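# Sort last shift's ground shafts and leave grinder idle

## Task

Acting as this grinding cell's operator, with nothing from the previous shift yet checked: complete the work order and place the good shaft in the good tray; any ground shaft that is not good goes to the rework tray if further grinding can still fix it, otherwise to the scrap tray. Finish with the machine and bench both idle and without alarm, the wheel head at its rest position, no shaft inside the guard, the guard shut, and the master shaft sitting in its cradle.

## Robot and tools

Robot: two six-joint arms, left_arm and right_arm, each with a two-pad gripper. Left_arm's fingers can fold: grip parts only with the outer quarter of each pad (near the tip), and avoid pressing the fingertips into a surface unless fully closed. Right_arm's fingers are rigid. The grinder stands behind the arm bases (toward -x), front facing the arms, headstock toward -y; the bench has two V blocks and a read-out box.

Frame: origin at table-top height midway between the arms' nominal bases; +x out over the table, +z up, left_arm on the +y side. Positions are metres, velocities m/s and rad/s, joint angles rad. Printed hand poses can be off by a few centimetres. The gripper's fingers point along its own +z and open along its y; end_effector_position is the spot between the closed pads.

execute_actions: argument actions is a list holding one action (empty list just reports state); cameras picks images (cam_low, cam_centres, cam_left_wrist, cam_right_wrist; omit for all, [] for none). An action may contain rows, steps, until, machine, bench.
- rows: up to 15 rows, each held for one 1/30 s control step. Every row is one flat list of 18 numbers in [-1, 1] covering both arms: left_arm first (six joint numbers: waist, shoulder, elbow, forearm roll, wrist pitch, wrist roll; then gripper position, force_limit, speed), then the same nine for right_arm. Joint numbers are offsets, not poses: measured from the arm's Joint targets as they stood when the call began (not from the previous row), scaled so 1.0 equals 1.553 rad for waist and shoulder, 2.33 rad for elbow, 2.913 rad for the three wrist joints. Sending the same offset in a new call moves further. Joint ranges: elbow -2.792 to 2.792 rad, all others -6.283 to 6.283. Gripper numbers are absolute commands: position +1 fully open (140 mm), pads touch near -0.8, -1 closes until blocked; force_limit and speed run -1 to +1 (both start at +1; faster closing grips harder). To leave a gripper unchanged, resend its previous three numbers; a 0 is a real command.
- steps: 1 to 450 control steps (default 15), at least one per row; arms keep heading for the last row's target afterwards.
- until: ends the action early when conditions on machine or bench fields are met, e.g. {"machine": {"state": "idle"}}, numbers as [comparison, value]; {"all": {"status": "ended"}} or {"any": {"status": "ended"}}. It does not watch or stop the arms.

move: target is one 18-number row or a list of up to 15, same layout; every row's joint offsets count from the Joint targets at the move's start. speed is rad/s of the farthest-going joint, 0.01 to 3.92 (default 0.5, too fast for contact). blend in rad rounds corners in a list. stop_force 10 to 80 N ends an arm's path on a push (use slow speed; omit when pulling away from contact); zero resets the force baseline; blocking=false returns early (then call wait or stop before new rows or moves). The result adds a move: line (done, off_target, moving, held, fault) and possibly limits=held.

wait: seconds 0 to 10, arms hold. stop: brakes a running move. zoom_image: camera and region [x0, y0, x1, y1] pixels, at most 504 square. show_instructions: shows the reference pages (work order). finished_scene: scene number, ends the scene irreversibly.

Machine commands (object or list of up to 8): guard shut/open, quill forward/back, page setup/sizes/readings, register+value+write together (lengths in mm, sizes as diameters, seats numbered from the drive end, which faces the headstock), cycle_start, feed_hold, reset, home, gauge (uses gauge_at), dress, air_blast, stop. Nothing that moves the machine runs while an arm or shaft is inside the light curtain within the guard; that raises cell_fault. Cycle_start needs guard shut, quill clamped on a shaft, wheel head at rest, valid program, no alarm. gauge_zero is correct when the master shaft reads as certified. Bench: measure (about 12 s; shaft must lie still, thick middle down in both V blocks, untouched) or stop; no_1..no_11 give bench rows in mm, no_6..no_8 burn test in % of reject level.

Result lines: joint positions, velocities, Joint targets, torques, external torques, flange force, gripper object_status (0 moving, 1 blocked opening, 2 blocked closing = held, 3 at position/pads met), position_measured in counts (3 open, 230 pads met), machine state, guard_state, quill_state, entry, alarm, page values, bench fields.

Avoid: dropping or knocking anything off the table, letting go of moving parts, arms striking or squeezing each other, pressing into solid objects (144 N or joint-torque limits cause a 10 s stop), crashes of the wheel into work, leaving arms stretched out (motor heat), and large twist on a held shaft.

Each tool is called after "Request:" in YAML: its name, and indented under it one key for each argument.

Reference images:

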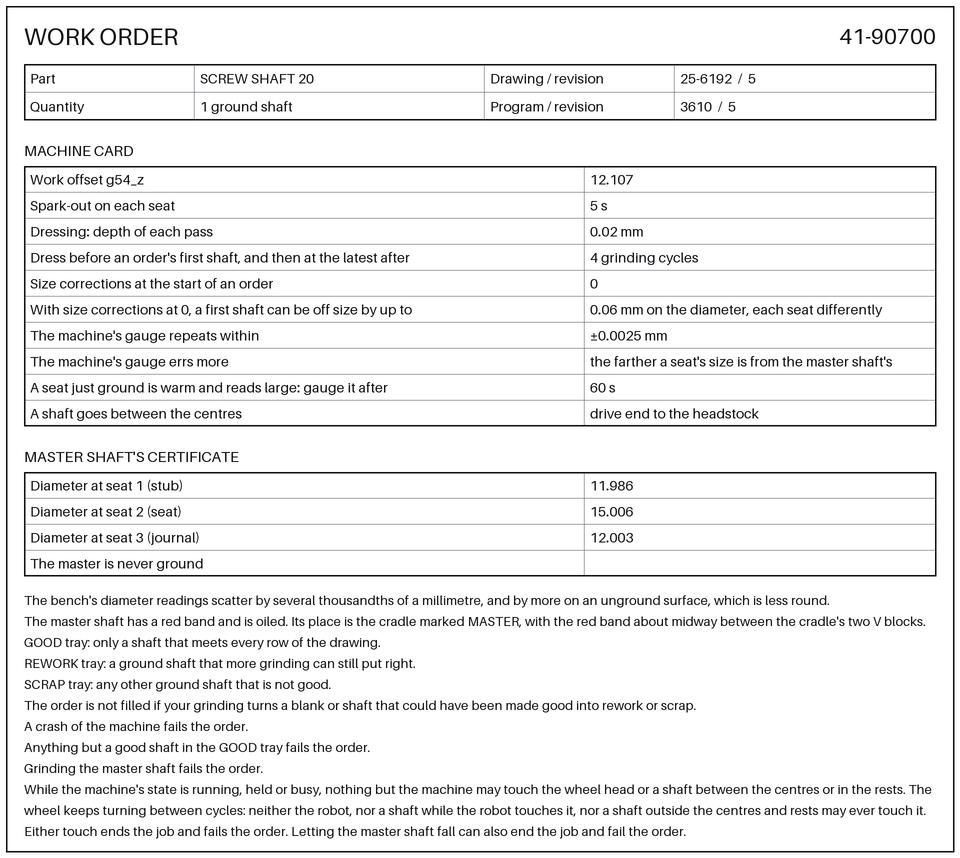

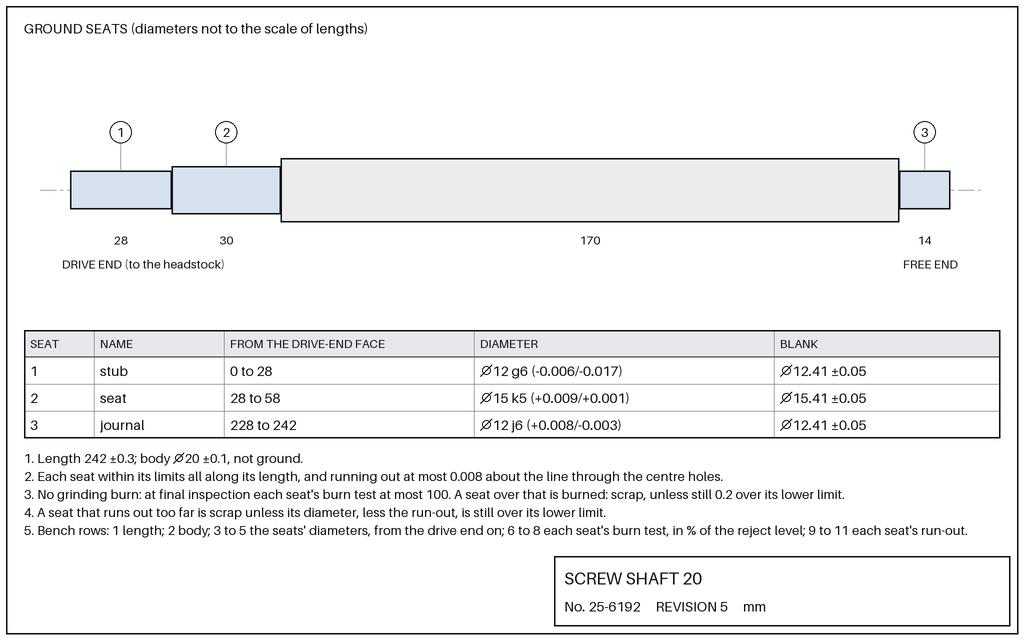

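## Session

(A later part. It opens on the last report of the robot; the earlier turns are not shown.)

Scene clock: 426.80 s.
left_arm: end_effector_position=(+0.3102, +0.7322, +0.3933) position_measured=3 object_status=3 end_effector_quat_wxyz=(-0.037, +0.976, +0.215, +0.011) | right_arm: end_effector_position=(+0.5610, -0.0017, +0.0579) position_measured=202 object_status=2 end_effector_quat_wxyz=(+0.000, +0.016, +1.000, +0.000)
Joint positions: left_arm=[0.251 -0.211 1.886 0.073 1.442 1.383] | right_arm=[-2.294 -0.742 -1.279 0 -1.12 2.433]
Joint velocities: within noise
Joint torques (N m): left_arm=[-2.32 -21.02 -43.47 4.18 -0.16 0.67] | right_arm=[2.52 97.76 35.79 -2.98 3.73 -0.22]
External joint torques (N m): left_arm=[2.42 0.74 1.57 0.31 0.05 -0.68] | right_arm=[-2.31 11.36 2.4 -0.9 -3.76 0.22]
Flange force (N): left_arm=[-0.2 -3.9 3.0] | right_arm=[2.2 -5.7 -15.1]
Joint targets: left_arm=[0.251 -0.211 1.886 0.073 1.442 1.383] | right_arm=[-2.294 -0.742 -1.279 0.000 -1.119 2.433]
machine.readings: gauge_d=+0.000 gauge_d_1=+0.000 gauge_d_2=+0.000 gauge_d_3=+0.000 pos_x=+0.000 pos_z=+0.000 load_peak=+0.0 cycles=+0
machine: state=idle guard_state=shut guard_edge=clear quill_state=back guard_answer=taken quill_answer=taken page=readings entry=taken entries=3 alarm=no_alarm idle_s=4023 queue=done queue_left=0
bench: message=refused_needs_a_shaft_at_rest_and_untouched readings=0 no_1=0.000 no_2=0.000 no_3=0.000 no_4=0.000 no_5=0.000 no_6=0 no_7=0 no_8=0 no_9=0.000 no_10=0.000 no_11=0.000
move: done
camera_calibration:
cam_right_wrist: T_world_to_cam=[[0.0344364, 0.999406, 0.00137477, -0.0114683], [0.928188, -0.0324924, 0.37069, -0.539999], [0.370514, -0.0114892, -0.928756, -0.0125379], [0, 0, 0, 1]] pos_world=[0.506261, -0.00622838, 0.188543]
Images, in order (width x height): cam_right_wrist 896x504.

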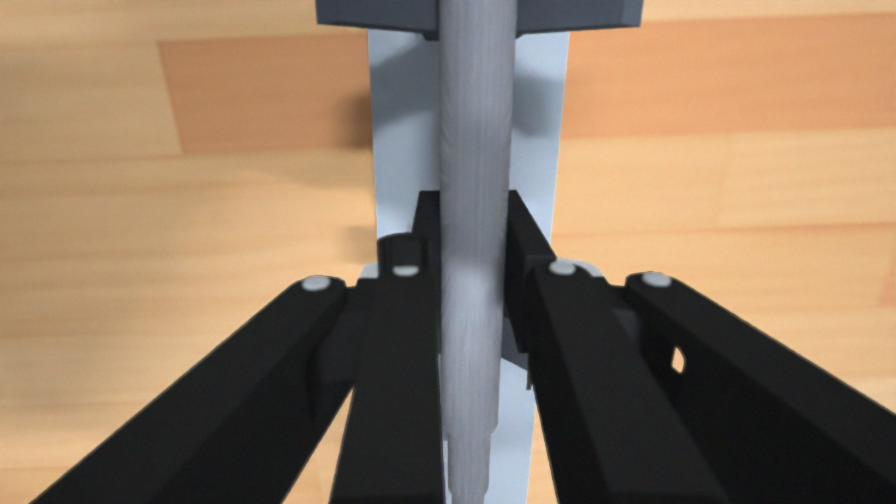

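Release and measure.

Request:
execute_actions:
  actions:
    - {"rows":[[0,0,0,0,0,0,1,1,1,0,0,0,0,0,0,-0.1,0,-1]],"steps":60}
  cameras: []

Request:
execute_actions:
  actions:
    - {"bench":{"measure":true},"steps":420,"until":{"bench":{"readings":["=",1]}}}
  cameras: ["cam_right_wrist"]

Scene clock: 433.97 s.
left_arm: end_effector_position=(+0.3102, +0.7322, +0.3933) position_measured=3 object_status=3 end_effector_quat_wxyz=(-0.037, +0.976, +0.215, +0.011) | right_arm: end_effector_position=(+0.5610, -0.0017, +0.0578) position_measured=141 object_status=3 end_effector_quat_wxyz=(+0.000, +0.016, +1.000, +0.000)
Joint positions: left_arm=[0.251 -0.211 1.886 0.073 1.442 1.383] | right_arm=[-2.294 -0.742 -1.279 0 -1.119 2.433]
Joint velocities: within noise
Joint torques (N m): left_arm=[-2.5 -20.73 -43.5 4.21 -0.13 0.65] | right_arm=[-0.89 111.72 38.57 -3.8 0.48 -0.11]
External joint torques (N m): left_arm=[2.53 0.73 1.64 0.27 0.01 -0.65] | right_arm=[1.11 -2.91 -0.43 -0.08 -0.51 0.11]
Flange force (N): left_arm=[-0.2 -4.2 3.2] | right_arm=[-1.6 3.7 1.7]
Joint targets: left_arm=[0.251 -0.211 1.886 0.073 1.442 1.383] | right_arm=[-2.294 -0.742 -1.279 0.000 -1.119 2.433]
machine.readings: gauge_d=+0.000 gauge_d_1=+0.000 gauge_d_2=+0.000 gauge_d_3=+0.000 pos_x=+0.000 pos_z=+0.000 load_peak=+0.0 cycles=+0
machine: state=idle guard_state=shut guard_edge=clear quill_state=back guard_answer=taken quill_answer=taken page=readings entry=taken entries=3 alarm=no_alarm idle_s=4030 queue=done queue_left=0
bench: message=refused_needs_a_shaft_at_rest_and_untouched readings=0 no_1=0.000 no_2=0.000 no_3=0.000 no_4=0.000 no_5=0.000 no_6=0 no_7=0 no_8=0 no_9=0.000 no_10=0.000 no_11=0.000
No camera images: "cameras" was empty.

Scene clock: 446.17 s.
left_arm: end_effector_position=(+0.3102, +0.7322, +0.3933) position_measured=3 object_status=3 end_effector_quat_wxyz=(-0.037, +0.976, +0.215, +0.011) | right_arm: end_effector_position=(+0.5610, -0.0017, +0.0578) position_measured=141 object_status=3 end_effector_quat_wxyz=(+0.000, +0.016, +1.000, +0.000)
Joint positions: left_arm=[0.251 -0.211 1.886 0.073 1.442 1.383] | right_arm=[-2.294 -0.742 -1.279 0 -1.119 2.433]
Joint velocities: within noise
Joint torques (N m): left_arm=[-1.97 -20.74 -43.48 4.17 -0.21 0.69] | right_arm=[-0.78 111.94 38.66 -3.81 0.37 -0.05]
External joint torques (N m): left_arm=[2.04 0.37 1.42 0.33 0.09 -0.7] | right_arm=[1.14 -4.08 -0.89 -0.03 -0.41 0.05]
Flange force (N): left_arm=[-0.8 -3.0 2.5] | right_arm=[-1.9 4.0 3.0]
Joint targets: left_arm=[0.251 -0.211 1.886 0.073 1.442 1.383] | right_arm=[-2.294 -0.742 -1.279 0.000 -1.119 2.433]
Tool commands: left_gripper/position=+1.0 left_gripper/force_limit=+1.0 left_gripper/speed=+1.0 right_gripper/position=-0.1 right_gripper/force_limit=+0.0 right_gripper/speed=-1.0
machine.readings: gauge_d=+0.000 gauge_d_1=+0.000 gauge_d_2=+0.000 gauge_d_3=+0.000 pos_x=+0.000 pos_z=+0.000 load_peak=+0.0 cycles=+0
machine: state=idle guard_state=shut guard_edge=clear quill_state=back guard_answer=taken quill_answer=taken page=readings entry=taken entries=3 alarm=no_alarm idle_s=4042 queue=done queue_left=0
bench: message=measure_taken readings=1 no_1=241.998 no_2=20.046 no_3=12.423 no_4=15.404 no_5=12.404 no_6=46 no_7=46 no_8=47 no_9=0.000 no_10=0.002 no_11=0.003
camera_calibration:
cam_right_wrist: T_world_to_cam=[[0.0344371, 0.999406, 0.00137505, -0.0114686], [0.928188, -0.0324932, 0.370689, -0.539962], [0.370514, -0.0114892, -0.928756, -0.0126308], [0, 0, 0, 1]] pos_world=[0.506261, -0.00622838, 0.188443]
Images, in order (width x height): cam_right_wrist 896x504.

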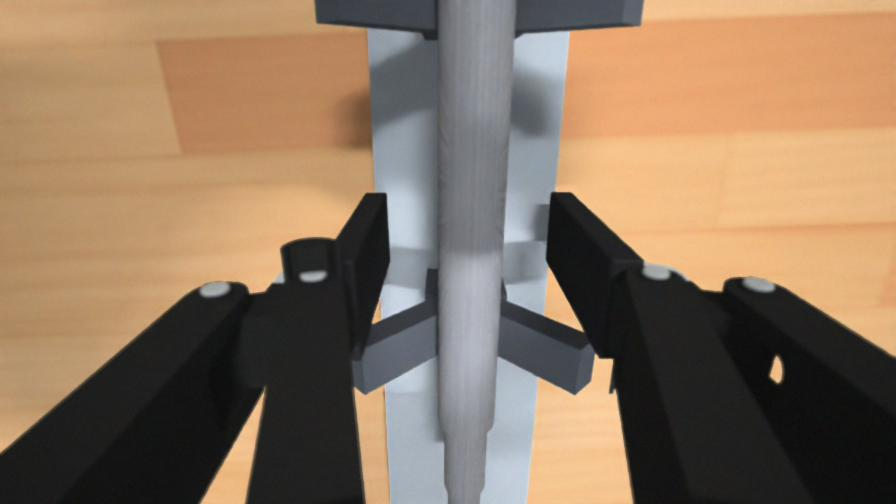

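Request:
execute_actions:
  actions:
    - {"rows":[[0,0,0,0,0,0,1,1,1,0.0039,0.0044,-0.0057,0,0.0017,0.0022,-0.1,0,-1]],"machine":{"guard":"open"},"steps":30}
  cameras: []

Request:
execute_actions:
  actions:
    - {"rows":[[0,0,0,0,0,0,1,1,1,0,0,0,0,0,0,-1,0.7,-0.9]],"steps":75}
  cameras: ["cam_right_wrist"]

Scene clock: 498.60 s.
left_arm: end_effector_position=(+0.3102, +0.7322, +0.3933) position_measured=3 object_status=3 end_effector_quat_wxyz=(-0.037, +0.976, +0.215, +0.011) | right_arm: end_effector_position=(+0.5535, -0.0017, +0.0574) position_measured=141 object_status=3 end_effector_quat_wxyz=(+0.000, +0.016, +1.000, +0.000)
Joint positions: left_arm=[0.251 -0.211 1.886 0.073 1.442 1.383] | right_arm=[-2.288 -0.735 -1.292 0 -1.115 2.44]
Joint velocities: within noise
Joint torques (N m): left_arm=[-1.95 -21.03 -43.71 4.22 -0.17 0.72] | right_arm=[-1.24 111.68 38.44 -3.78 0.45 -0.13]
External joint torques (N m): left_arm=[2.06 0.46 1.62 0.29 0.06 -0.73] | right_arm=[1.55 -4.25 -0.61 -0.06 -0.48 0.13]
Flange force (N): left_arm=[-0.9 -3.0 2.9] | right_arm=[-2.2 5.1 2.9]
Joint targets: left_arm=[0.251 -0.211 1.886 0.073 1.442 1.383] | right_arm=[-2.288 -0.735 -1.292 0.000 -1.115 2.440]
machine.readings: gauge_d=+0.000 gauge_d_1=+0.000 gauge_d_2=+0.000 gauge_d_3=+0.000 pos_x=+0.000 pos_z=+0.000 load_peak=+0.0 cycles=+0
machine: state=idle guard_state=between guard_edge=clear quill_state=back guard_answer=taken quill_answer=taken page=readings entry=taken entries=3 alarm=no_alarm idle_s=4094 queue=running queue_left=0
bench: message=measure_taken readings=1 no_1=241.998 no_2=20.046 no_3=12.423 no_4=15.404 no_5=12.404 no_6=46 no_7=46 no_8=47 no_9=0.000 no_10=0.002 no_11=0.003
No camera images: "cameras" was empty.

Scene clock: 501.30 s.
left_arm: end_effector_position=(+0.3102, +0.7322, +0.3933) position_measured=3 object_status=3 end_effector_quat_wxyz=(-0.037, +0.976, +0.215, +0.011) | right_arm: end_effector_position=(+0.5535, -0.0017, +0.0574) position_measured=203 object_status=2 end_effector_quat_wxyz=(+0.000, +0.016, +1.000, +0.000)
Joint positions: left_arm=[0.251 -0.211 1.886 0.073 1.442 1.383] | right_arm=[-2.288 -0.735 -1.292 0 -1.115 2.44]
Joint velocities: within noise
Joint torques (N m): left_arm=[-2.28 -20.5 -43.59 4.18 -0.17 0.69] | right_arm=[11.26 105.67 45.38 -0.29 6.83 -0.76]
External joint torques (N m): left_arm=[2.33 0.38 1.71 0.3 0.06 -0.7] | right_arm=[-10.99 2.34 -7.39 -3.58 -6.87 0.76]
Flange force (N): left_arm=[-1.0 -3.7 3.1] | right_arm=[1.8 -18.5 -6.5]
Joint targets: left_arm=[0.251 -0.211 1.886 0.073 1.442 1.383] | right_arm=[-2.288 -0.735 -1.292 0.000 -1.115 2.440]
machine.readings: gauge_d=+0.000 gauge_d_1=+0.000 gauge_d_2=+0.000 gauge_d_3=+0.000 pos_x=+0.000 pos_z=+0.000 load_peak=+0.0 cycles=+0
machine: state=idle guard_state=open guard_edge=clear quill_state=back guard_answer=taken quill_answer=taken page=readings entry=taken entries=3 alarm=no_alarm idle_s=4096 queue=done queue_left=0
bench: message=measure_taken readings=1 no_1=241.998 no_2=20.046 no_3=12.423 no_4=15.404 no_5=12.404 no_6=46 no_7=46 no_8=47 no_9=0.000 no_10=0.002 no_11=0.003
camera_calibration:
cam_right_wrist: T_world_to_cam=[[0.0347757, 0.999395, 0.000182988, -0.0114594], [0.928576, -0.0323792, 0.369727, -0.533075], [0.369509, -0.0126876, -0.929141, -0.00963484], [0, 0, 0, 1]] pos_world=[0.49896, -0.00593032, 0.188142]
Images, in order (width x height): cam_right_wrist 896x504.

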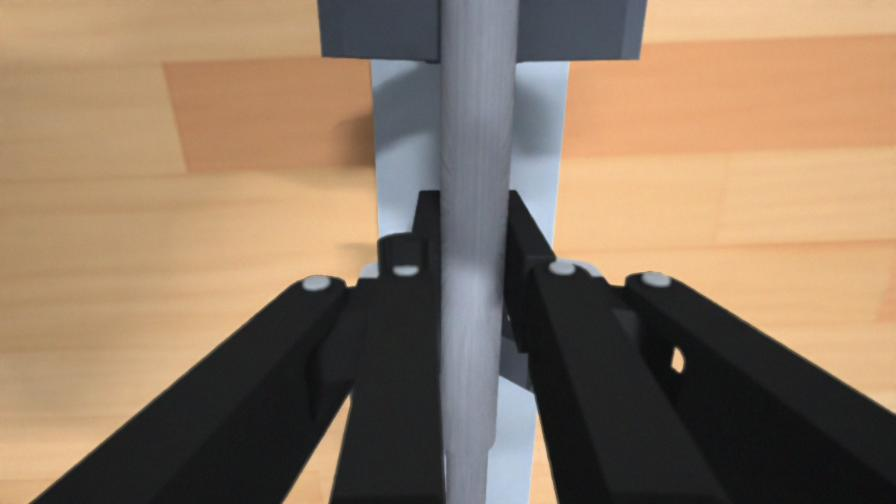

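Request:
move:
  target:
    - [0,0,0,0,0,0,1,1,1,0,0.0731,0.1096,0,-0.1265,0,-1,0.7,-0.9]
    - [0,0,0,0,0,0,1,1,1,0.5074,0.4304,-0.1054,0,-0.1451,-0.9,-1,0.7,-0.9]
  speed: [0.3,0.9]
  cameras: ["cam_low"]

Scene clock: 518.37 s.
left_arm: end_effector_position=(+0.3102, +0.7322, +0.3933) position_measured=3 object_status=3 end_effector_quat_wxyz=(-0.037, +0.976, +0.215, +0.011) | right_arm: end_effector_position=(-0.0846, -0.0587, +0.4439) position_measured=203 object_status=2 end_effector_quat_wxyz=(+0.000, +0.993, +0.118, +0.000)
Joint positions: left_arm=[0.251 -0.211 1.886 0.073 1.442 1.383] | right_arm=[-1.5 -0.067 -1.538 0 -1.537 -0.182]
Joint velocities: within noise
Joint torques (N m): left_arm=[-2.23 -20.87 -43.43 4.21 -0.21 0.64] | right_arm=[-1.14 54.76 45.48 -4.37 0.46 -0.08]
External joint torques (N m): left_arm=[2.33 0.37 1.39 0.3 0.1 -0.64] | right_arm=[1.33 -5.92 -3.3 -0.01 -0.46 0.08]
Flange force (N): left_arm=[-0.6 -3.8 2.5] | right_arm=[-1.4 -4.2 5.2]
Joint targets: left_arm=[0.251 -0.211 1.886 0.073 1.442 1.383] | right_arm=[-1.500 -0.067 -1.538 0.000 -1.537 -0.182]
machine.readings: gauge_d=+0.000 gauge_d_1=+0.000 gauge_d_2=+0.000 gauge_d_3=+0.000 pos_x=+0.000 pos_z=+0.000 load_peak=+0.0 cycles=+0
machine: state=idle guard_state=open guard_edge=clear quill_state=back guard_answer=taken quill_answer=taken page=readings entry=taken entries=3 alarm=no_alarm idle_s=4113 queue=done queue_left=0
bench: message=measure_taken readings=1 no_1=241.998 no_2=20.046 no_3=12.423 no_4=15.404 no_5=12.404 no_6=46 no_7=46 no_8=47 no_9=0.000 no_10=0.002 no_11=0.003
move: done
Images, in order (width x height): cam_low 896x504.

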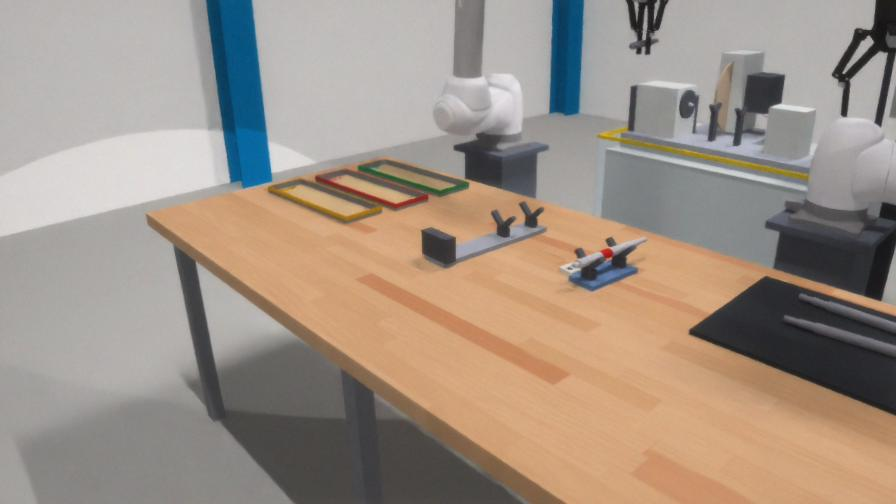

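Request:
move:
  target: [0,0,0,0,0,0,1,1,1,0.4435,-0.2764,0.2222,0,-0.0302,-0.2218,-1,0.7,-0.9]
  speed: 0.7
  cameras: ["cam_centres","cam_right_wrist"]

Scene clock: 526.90 s.
left_arm: end_effector_position=(+0.3102, +0.7322, +0.3933) position_measured=3 object_status=3 end_effector_quat_wxyz=(-0.037, +0.976, +0.215, +0.011) | right_arm: end_effector_position=(-0.6385, -0.0077, +0.4200) position_measured=203 object_status=2 end_effector_quat_wxyz=(+0.000, +0.707, +0.707, +0.000)
Joint positions: left_arm=[0.251 -0.211 1.886 0.073 1.442 1.383] | right_arm=[-0.811 -0.496 -1.02 0 -1.625 -0.828]
Joint velocities: within noise
Joint torques (N m): left_arm=[-2.3 -21 -43.65 4.25 -0.18 0.66] | right_arm=[-0.16 98.98 45.54 -4.2 0.6 0.01]
External joint torques (N m): left_arm=[2.38 0.68 1.73 0.24 0.06 -0.66] | right_arm=[0.22 -7.29 -3.3 -0.17 -0.57 -0.01]
Flange force (N): left_arm=[-0.5 -3.8 3.2] | right_arm=[3.5 -3.3 4.6]
Joint targets: left_arm=[0.251 -0.211 1.886 0.073 1.442 1.383] | right_arm=[-0.811 -0.496 -1.020 0.000 -1.625 -0.828]
machine.readings: gauge_d=+0.000 gauge_d_1=+0.000 gauge_d_2=+0.000 gauge_d_3=+0.000 pos_x=+0.000 pos_z=+0.000 load_peak=+0.0 cycles=+0
machine: state=idle guard_state=open guard_edge=clear quill_state=back guard_answer=taken quill_answer=taken page=readings entry=taken entries=3 alarm=no_alarm idle_s=4122 queue=done queue_left=0
bench: message=measure_taken readings=1 no_1=241.998 no_2=20.046 no_3=12.423 no_4=15.404 no_5=12.404 no_6=46 no_7=46 no_8=47 no_9=0.000 no_10=0.002 no_11=0.003
move: done
camera_calibration:
cam_right_wrist: T_world_to_cam=[[0.999996, -0.0026305, 0.000519802, 0.644418], [-0.0026361, -0.928996, 0.370082, -0.161991], [-0.000490607, -0.370082, -0.928999, 0.528555], [0, 0, 0, 1]] pos_world=[-0.644584, 0.0468146, 0.550642]
Images, in order (width x height): cam_centres 896x504, cam_right_wrist 896x504.

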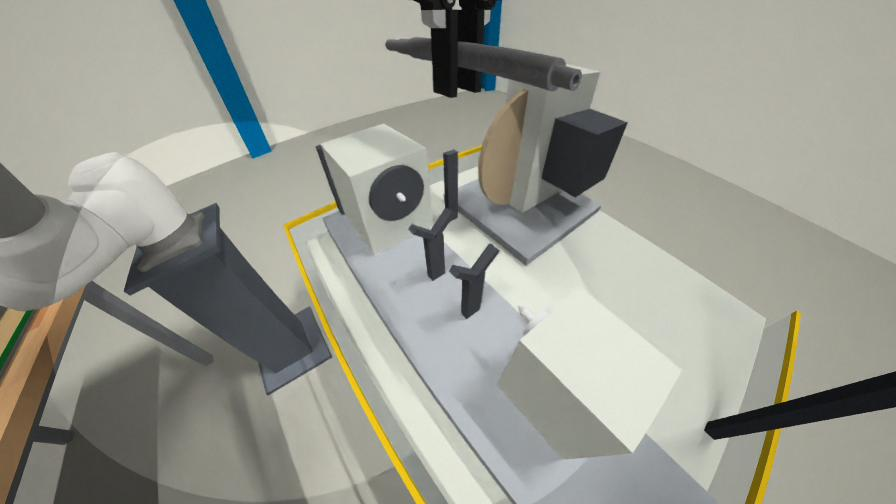

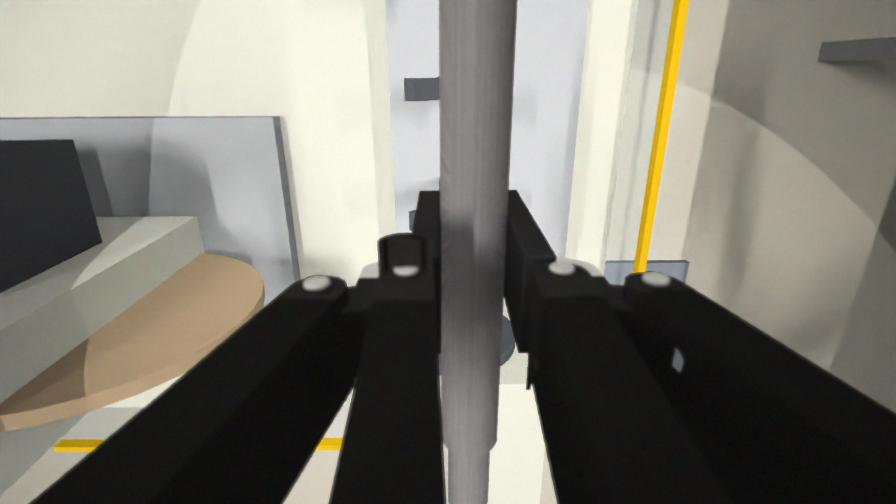

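Request:
move:
  target: [0,0,0,0,0,0,1,1,1,-0.0021,-0.021,-0.1101,0,0.099,-0.0011,-1,0.7,-0.9]
  speed: 0.2
  cameras: ["cam_centres","cam_right_wrist"]

Request:
zoom_image:
  camera: "cam_centres"
  region: [360, 130, 660, 340]

Scene clock: 543.90 s.
left_arm: end_effector_position=(+0.3102, +0.7322, +0.3933) position_measured=3 object_status=3 end_effector_quat_wxyz=(-0.037, +0.976, +0.215, +0.011) | right_arm: end_effector_position=(-0.6384, -0.0039, +0.2496) position_measured=203 object_status=2 end_effector_quat_wxyz=(+0.000, +0.707, +0.707, +0.000)
Joint positions: left_arm=[0.251 -0.211 1.886 0.073 1.442 1.383] | right_arm=[-0.814 -0.529 -1.277 0 -1.337 -0.831]
Joint velocities: within noise
Joint torques (N m): left_arm=[-2.34 -20.72 -43.49 4.19 -0.21 0.69] | right_arm=[-1.17 100.62 43.72 -4.2 0.52 -0.04]
External joint torques (N m): left_arm=[2.34 0.85 1.56 0.29 0.09 -0.69] | right_arm=[1.24 -6.54 -2.34 -0.08 -0.49 0.04]
Flange force (N): left_arm=[0.0 -3.6 2.9] | right_arm=[2.9 -4.4 4.6]
Joint targets: left_arm=[0.251 -0.211 1.886 0.073 1.442 1.383] | right_arm=[-0.814 -0.529 -1.277 0.000 -1.337 -0.831]
machine.readings: gauge_d=+0.000 gauge_d_1=+0.000 gauge_d_2=+0.000 gauge_d_3=+0.000 pos_x=+0.000 pos_z=+0.000 load_peak=+0.0 cycles=+0
machine: state=idle guard_state=open guard_edge=clear quill_state=back guard_answer=taken quill_answer=taken page=readings entry=taken entries=3 alarm=no_alarm idle_s=4138 queue=done queue_left=0
bench: message=measure_taken readings=1 no_1=241.998 no_2=20.046 no_3=12.423 no_4=15.404 no_5=12.404 no_6=46 no_7=46 no_8=47 no_9=0.000 no_10=0.002 no_11=0.003
move: done
camera_calibration:
cam_right_wrist: T_world_to_cam=[[0.999996, -0.00241538, 0.00108145, 0.644292], [-0.00264417, -0.928797, 0.37058, -0.0955118], [0.000109352, -0.370582, -0.9288, 0.372033], [0, 0, 0, 1]] pos_world=[-0.644583, 0.050714, 0.380243]
Images, in order (width x height): cam_centres 896x504, cam_right_wrist 896x504.

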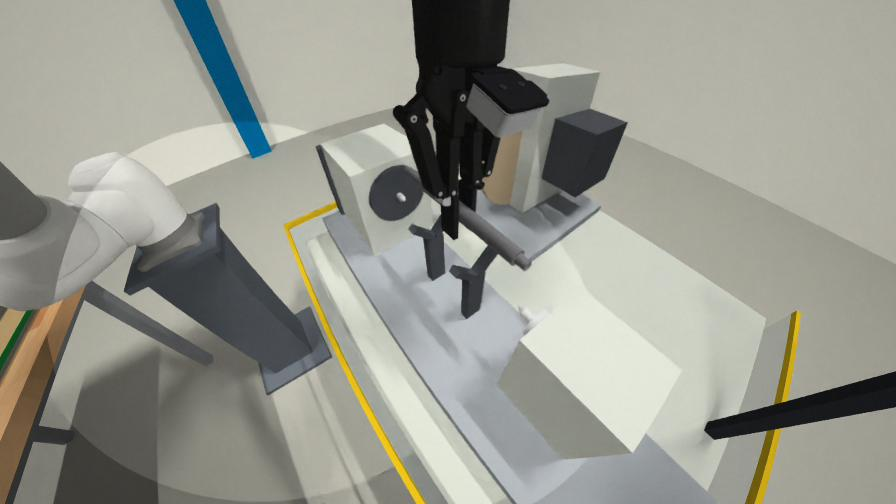

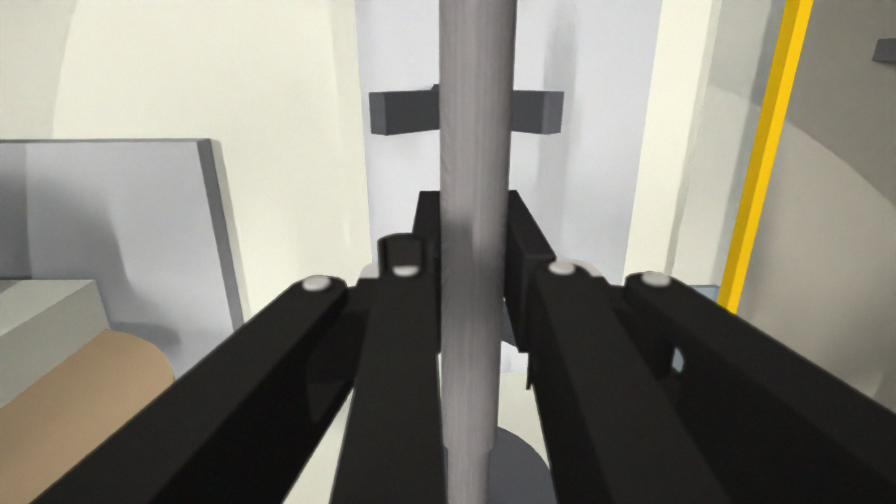

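Scaled by 1.680 from the camera's 896x504 image, which has a finer 1280x720 frame.

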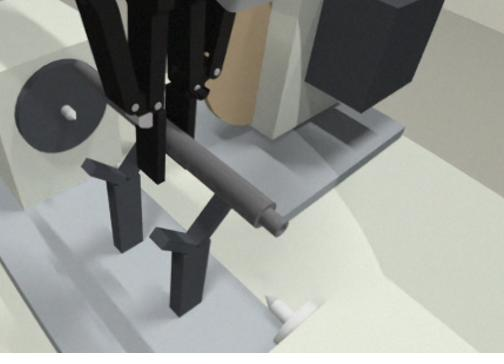

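Request:
move:
  target:
    - [0,0,0,0,0,0,1,1,1,0.0018,-0.0147,-0.032,0,0.0339,0.001,-1,0.7,-0.9]
    - [0,0,0,0,0,0,1,1,1,0.0018,-0.0257,-0.0445,0,0.0498,0.001,-1,0.7,-0.9]
  speed: [0.08,0.01]
  stop_force: 12
  cameras: ["cam_centres","cam_right_wrist"]

Request:
zoom_image:
  camera: "cam_centres"
  region: [360, 130, 660, 340]

Scene clock: 576.60 s.
left_arm: end_effector_position=(+0.3102, +0.7322, +0.3933) position_measured=3 object_status=3 end_effector_quat_wxyz=(-0.037, +0.976, +0.215, +0.011) | right_arm: end_effector_position=(-0.6386, -0.0072, +0.1769) position_measured=203 object_status=2 end_effector_quat_wxyz=(+0.000, +0.707, +0.707, +0.000)
Joint positions: left_arm=[0.251 -0.211 1.886 0.073 1.442 1.383] | right_arm=[-0.811 -0.559 -1.364 0 -1.218 -0.828]
Joint velocities: within noise
Joint torques (N m): left_arm=[-2.31 -20.67 -43.58 4.22 -0.21 0.63] | right_arm=[1.63 77.51 33.55 -3.26 3.96 -0.11]
External joint torques (N m): left_arm=[2.45 0 1.6 0.27 0.1 -0.64] | right_arm=[-1.52 17.11 6.12 -0.84 -3.93 0.11]
Flange force (N): left_arm=[-1.4 -4.2 2.8] | right_arm=[-4.4 5.9 -21.8]
Joint targets: left_arm=[0.251 -0.211 1.886 0.073 1.442 1.383] | right_arm=[-0.811 -0.559 -1.364 0.000 -1.218 -0.828]
machine.readings: gauge_d=+0.000 gauge_d_1=+0.000 gauge_d_2=+0.000 gauge_d_3=+0.000 pos_x=+0.000 pos_z=+0.000 load_peak=+0.0 cycles=+0
machine: state=idle guard_state=open guard_edge=clear quill_state=back guard_answer=taken quill_answer=taken page=readings entry=taken entries=3 alarm=no_alarm idle_s=4171 queue=done queue_left=0
bench: message=measure_taken readings=1 no_1=241.998 no_2=20.046 no_3=12.423 no_4=15.404 no_5=12.404 no_6=46 no_7=46 no_8=47 no_9=0.000 no_10=0.002 no_11=0.003
move: contact (right_arm); path passed 1 of 2 targets; right_arm: the wrist pitch is farthest, 0.026 rad from its target
camera_calibration:
cam_right_wrist: T_world_to_cam=[[0.999997, -0.00255109, 0.000166721, 0.644651], [-0.00243208, -0.929194, 0.369583, -0.0713943], [-0.000787923, -0.369582, -0.929198, 0.302803], [0, 0, 0, 1]] pos_world=[-0.644584, 0.047216, 0.307642]
Images, in order (width x height): cam_centres 896x504, cam_right_wrist 896x504.

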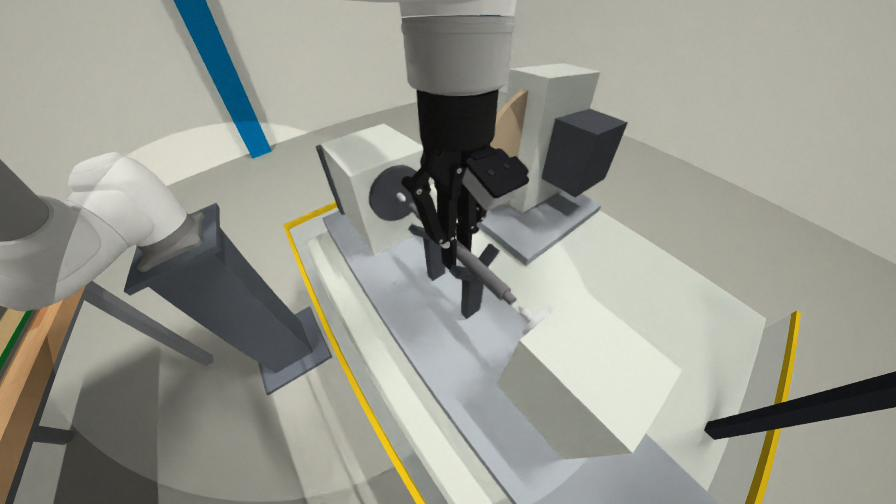

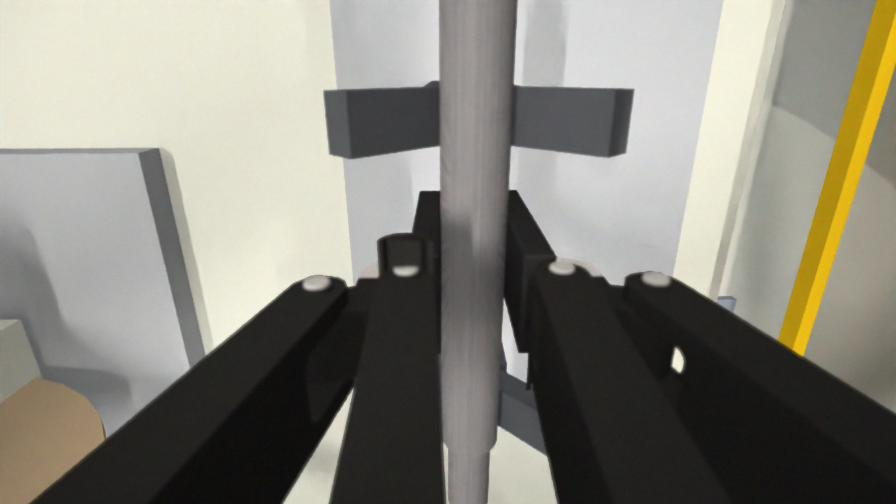

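Scaled by 1.680 from the camera's 896x504 image, which has a finer 1280x720 frame.

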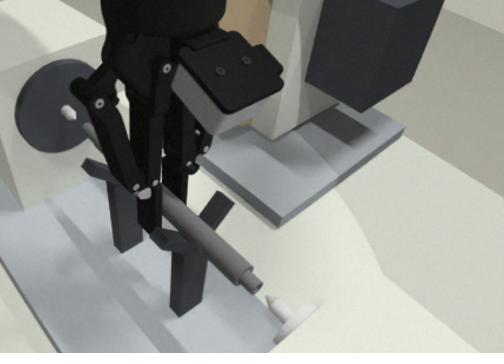

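Request:
execute_actions:
  actions:
    - {"rows":[[0,0,0,0,0,0,1,1,1,0,0,0,0,0,0,-0.15,0.7,-1]],"steps":60}
  cameras: ["cam_centres","cam_right_wrist"]

Request:
zoom_image:
  camera: "cam_centres"
  region: [360, 130, 660, 340]

Scene clock: 585.07 s.
left_arm: end_effector_position=(+0.3102, +0.7322, +0.3933) position_measured=3 object_status=3 end_effector_quat_wxyz=(-0.037, +0.976, +0.215, +0.011) | right_arm: end_effector_position=(-0.6386, -0.0072, +0.1769) position_measured=148 object_status=3 end_effector_quat_wxyz=(+0.000, +0.707, +0.707, +0.000)
Joint positions: left_arm=[0.251 -0.211 1.886 0.073 1.442 1.383] | right_arm=[-0.811 -0.559 -1.364 0 -1.218 -0.828]
Joint velocities: within noise
Joint torques (N m): left_arm=[-2.23 -20.69 -43.55 4.2 -0.18 0.66] | right_arm=[-1.08 97.86 40.24 -4.07 0.51 -0.11]
External joint torques (N m): left_arm=[2.3 0.44 1.59 0.28 0.06 -0.67] | right_arm=[1.09 -2.49 -0.39 -0.06 -0.48 0.11]
Flange force (N): left_arm=[-0.7 -3.7 2.9] | right_arm=[1.6 -3.2 1.1]
Joint targets: left_arm=[0.251 -0.211 1.886 0.073 1.442 1.383] | right_arm=[-0.811 -0.559 -1.364 0.000 -1.218 -0.828]
machine.readings: gauge_d=+0.000 gauge_d_1=+0.000 gauge_d_2=+0.000 gauge_d_3=+0.000 pos_x=+0.000 pos_z=+0.000 load_peak=+0.0 cycles=+0
machine: state=idle guard_state=open guard_edge=clear quill_state=back guard_answer=taken quill_answer=taken page=readings entry=taken entries=3 alarm=no_alarm idle_s=4179 queue=done queue_left=0
bench: message=measure_taken readings=1 no_1=241.998 no_2=20.046 no_3=12.423 no_4=15.404 no_5=12.404 no_6=46 no_7=46 no_8=47 no_9=0.000 no_10=0.002 no_11=0.003
camera_calibration:
cam_right_wrist: T_world_to_cam=[[0.999997, -0.00255109, 0.000166721, 0.644651], [-0.00243208, -0.929194, 0.369583, -0.0713943], [-0.000787923, -0.369582, -0.929198, 0.302803], [0, 0, 0, 1]] pos_world=[-0.644584, 0.047216, 0.307642]
Images, in order (width x height): cam_centres 896x504, cam_right_wrist 896x504.

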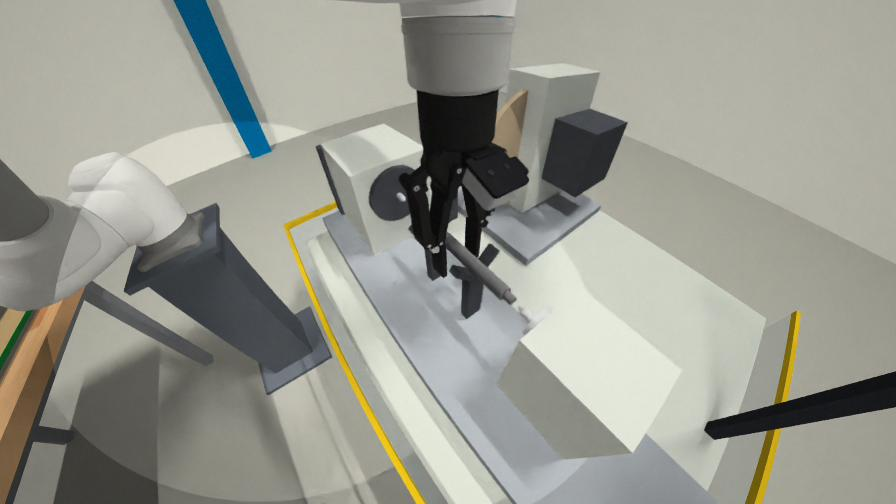

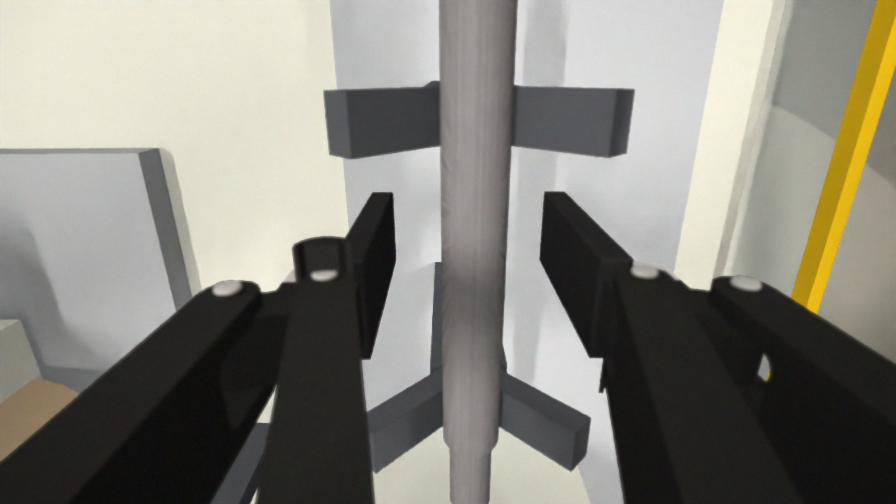

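Scaled by 1.680 from the camera's 896x504 image, which has a finer 1280x720 frame.

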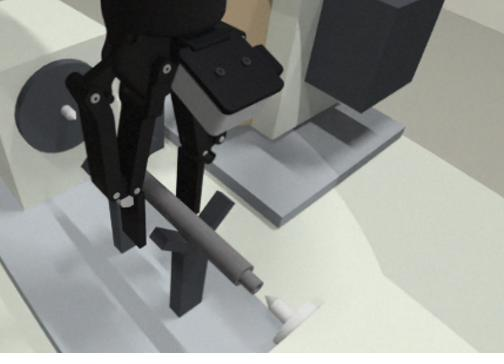

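Request:
execute_actions:
  actions:
    - {"machine":{"quill":"forward"},"steps":120,"until":{"machine":{"quill_state":"clamped"}}}
  cameras: ["cam_centres","cam_right_wrist"]

Request:
zoom_image:
  camera: "cam_centres"
  region: [360, 130, 660, 340]

Scene clock: 593.73 s.
left_arm: end_effector_position=(+0.3102, +0.7322, +0.3933) position_measured=3 object_status=3 end_effector_quat_wxyz=(-0.037, +0.976, +0.215, +0.011) | right_arm: end_effector_position=(-0.6386, -0.0072, +0.1769) position_measured=148 object_status=3 end_effector_quat_wxyz=(+0.000, +0.707, +0.707, +0.000)
Joint positions: left_arm=[0.251 -0.211 1.886 0.073 1.442 1.383] | right_arm=[-0.811 -0.559 -1.364 0 -1.218 -0.828]
Joint velocities: within noise
Joint torques (N m): left_arm=[-2.19 -20.79 -43.52 4.15 -0.2 0.63] | right_arm=[-0.87 98.39 40.13 -4.01 0.52 -0.14]
External joint torques (N m): left_arm=[2.27 0.53 1.57 0.34 0.09 -0.63] | right_arm=[0.89 -3.23 -0.36 -0.1 -0.49 0.14]
Flange force (N): left_arm=[-0.6 -3.7 2.9] | right_arm=[2.7 -3.9 1.4]
Joint targets: left_arm=[0.251 -0.211 1.886 0.073 1.442 1.383] | right_arm=[-0.811 -0.559 -1.364 0.000 -1.218 -0.828]
Tool commands: left_gripper/position=+1.0 left_gripper/force_limit=+1.0 left_gripper/speed=+1.0 right_gripper/position=-0.15 right_gripper/force_limit=+0.7 right_gripper/speed=-1.0
machine.readings: gauge_d=+0.000 gauge_d_1=+0.000 gauge_d_2=+0.000 gauge_d_3=+0.000 pos_x=+0.000 pos_z=+0.000 load_peak=+0.0 cycles=+0
machine: state=idle guard_state=open guard_edge=clear quill_state=clamped guard_answer=taken quill_answer=taken page=readings entry=taken entries=3 alarm=no_alarm idle_s=4188 queue=running queue_left=0
bench: message=measure_taken readings=1 no_1=241.998 no_2=20.046 no_3=12.423 no_4=15.404 no_5=12.404 no_6=46 no_7=46 no_8=47 no_9=0.000 no_10=0.002 no_11=0.003
camera_calibration:
cam_right_wrist: T_world_to_cam=[[0.999997, -0.00255109, 0.000166721, 0.644651], [-0.00243208, -0.929194, 0.369583, -0.0713943], [-0.000787923, -0.369582, -0.929198, 0.302803], [0, 0, 0, 1]] pos_world=[-0.644584, 0.047216, 0.307642]
Images, in order (width x height): cam_centres 896x504, cam_right_wrist 896x504.

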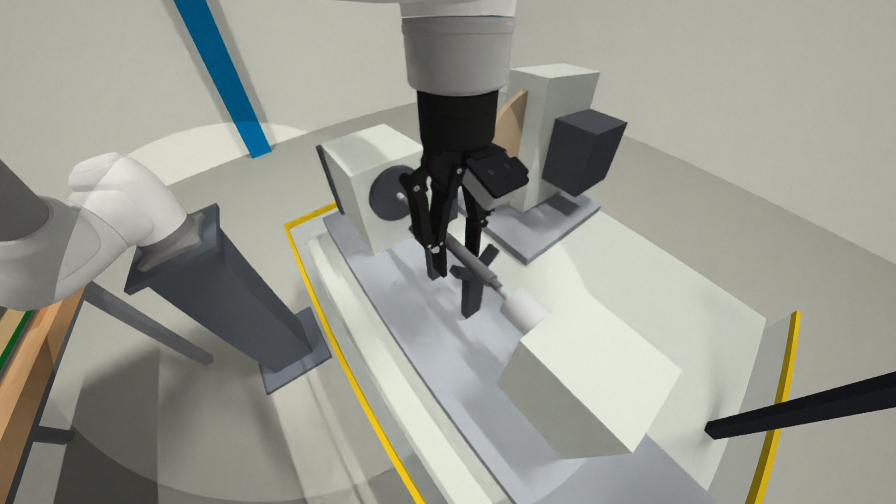

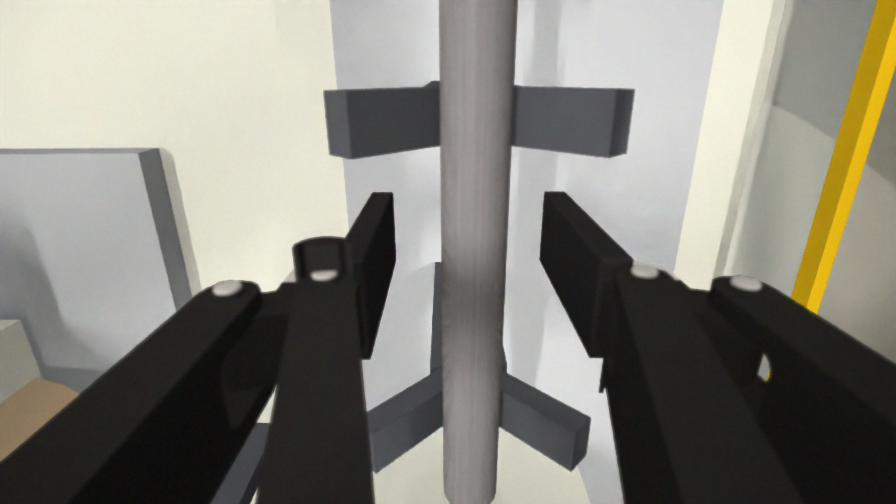

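Scaled by 1.680 from the camera's 896x504 image, which has a finer 1280x720 frame.

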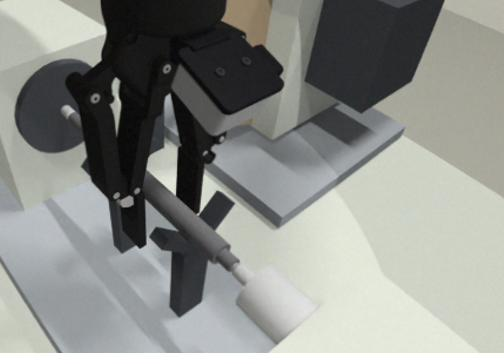

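Request:
move:
  target:
    - [0,0,0,0,0,0,1,1,1,0,0.0404,0.1476,0,-0.1398,0,-0.15,0.7,-1]
    - [0,0,0,0,0,0,1,1,1,-0.4437,0.3168,-0.0747,0,-0.1095,0,-0.15,0.7,-1]
  speed: [0.3,0.9]
  cameras: ["cam_centres"]

Request:
execute_actions:
  actions:
    - {"machine":[{"guard":"shut"},{"register":"gauge_at","value":1,"write":true},{"gauge":true},{"register":"gauge_at","value":2,"write":true},{"gauge":true},{"register":"gauge_at","value":3,"write":true},{"gauge":true}],"steps":450,"until":{"machine":{"queue":["!=","running"]}}}
  cameras: []

Scene clock: 621.93 s.
left_arm: end_effector_position=(+0.3102, +0.7322, +0.3933) position_measured=3 object_status=3 end_effector_quat_wxyz=(-0.037, +0.976, +0.215, +0.011) | right_arm: end_effector_position=(-0.0843, -0.0584, +0.4436) position_measured=148 object_status=3 end_effector_quat_wxyz=(+0.000, +0.904, +0.427, +0.000)
Joint positions: left_arm=[0.251 -0.211 1.886 0.073 1.442 1.383] | right_arm=[-1.501 -0.067 -1.538 0 -1.536 -0.828]
Joint velocities: within noise
Joint torques (N m): left_arm=[-2.39 -20.53 -43.38 4.22 -0.14 0.65] | right_arm=[1.14 51.48 42.9 -4.23 0.57 -0.06]
External joint torques (N m): left_arm=[2.45 0.38 1.54 0.25 0.03 -0.65] | right_arm=[-0.93 -2.55 -0.57 -0.15 -0.53 0.06]
Flange force (N): left_arm=[-0.7 -4.1 2.9] | right_arm=[3.5 -1.0 0.2]
Joint targets: left_arm=[0.251 -0.211 1.886 0.073 1.442 1.383] | right_arm=[-1.501 -0.067 -1.538 0.000 -1.537 -0.828]
machine.readings: gauge_d=+0.000 gauge_d_1=+0.000 gauge_d_2=+0.000 gauge_d_3=+0.000 pos_x=+0.000 pos_z=+0.000 load_peak=+0.0 cycles=+0
machine: state=idle guard_state=open guard_edge=clear quill_state=clamped guard_answer=taken quill_answer=taken page=readings entry=taken entries=3 alarm=no_alarm idle_s=4216 queue=done queue_left=0
bench: message=measure_taken readings=1 no_1=241.998 no_2=20.046 no_3=12.423 no_4=15.404 no_5=12.404 no_6=46 no_7=46 no_8=47 no_9=0.000 no_10=0.002 no_11=0.003
move: done
Images, in order (width x height): cam_centres 896x504.

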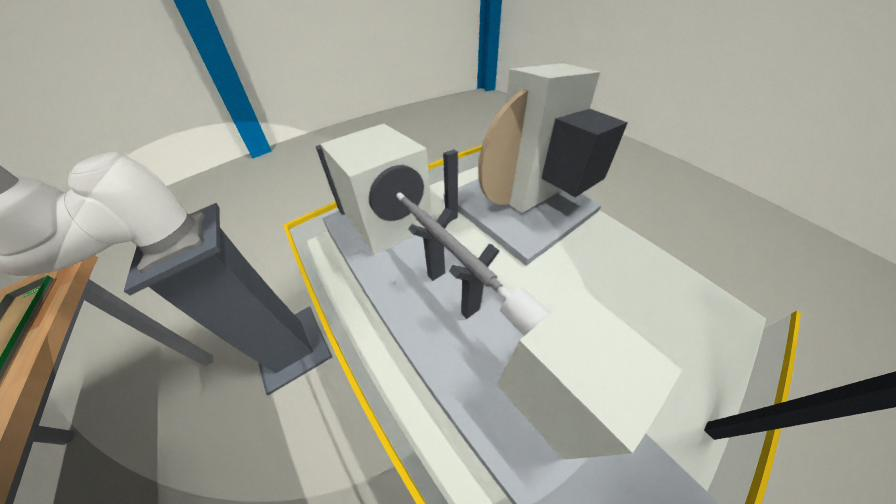

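Scene clock: 637.13 s.
left_arm: end_effector_position=(+0.3102, +0.7322, +0.3933) position_measured=3 object_status=3 end_effector_quat_wxyz=(-0.037, +0.976, +0.215, +0.011) | right_arm: end_effector_position=(-0.0842, -0.0585, +0.4436) position_measured=148 object_status=3 end_effector_quat_wxyz=(+0.000, +0.904, +0.427, +0.000)
Joint positions: left_arm=[0.251 -0.211 1.886 0.073 1.442 1.383] | right_arm=[-1.501 -0.067 -1.538 0 -1.537 -0.828]
Joint velocities: within noise
Joint torques (N m): left_arm=[-2.23 -20.58 -43.5 4.15 -0.21 0.65] | right_arm=[-0.56 51.89 42.87 -4.29 0.45 -0.19]
External joint torques (N m): left_arm=[2.29 0.4 1.54 0.34 0.09 -0.65] | right_arm=[0.73 -2.91 -0.61 -0.07 -0.41 0.19]
Flange force (N): left_arm=[-0.8 -3.7 2.8] | right_arm=[1.8 -3.5 0.5]
Joint targets: left_arm=[0.251 -0.211 1.886 0.073 1.442 1.383] | right_arm=[-1.501 -0.067 -1.538 0.000 -1.537 -0.828]
Tool commands: left_gripper/position=+1.0 left_gripper/force_limit=+1.0 left_gripper/speed=+1.0 right_gripper/position=-0.15 right_gripper/force_limit=+0.7 right_gripper/speed=-1.0
machine.readings: gauge_d=+12.407 gauge_d_1=+12.424 gauge_d_2=+15.403 gauge_d_3=+12.407 pos_x=+0.000 pos_z=+0.000 load_peak=+0.0 cycles=+0
machine: state=idle guard_state=shut guard_edge=clear quill_state=clamped guard_answer=taken quill_answer=taken page=readings entry=taken entries=9 alarm=no_alarm idle_s=4231 queue=done queue_left=0
bench: message=measure_taken readings=1 no_1=241.998 no_2=20.046 no_3=12.423 no_4=15.404 no_5=12.404 no_6=46 no_7=46 no_8=47 no_9=0.000 no_10=0.002 no_11=0.003
No camera images: "cameras" was empty.


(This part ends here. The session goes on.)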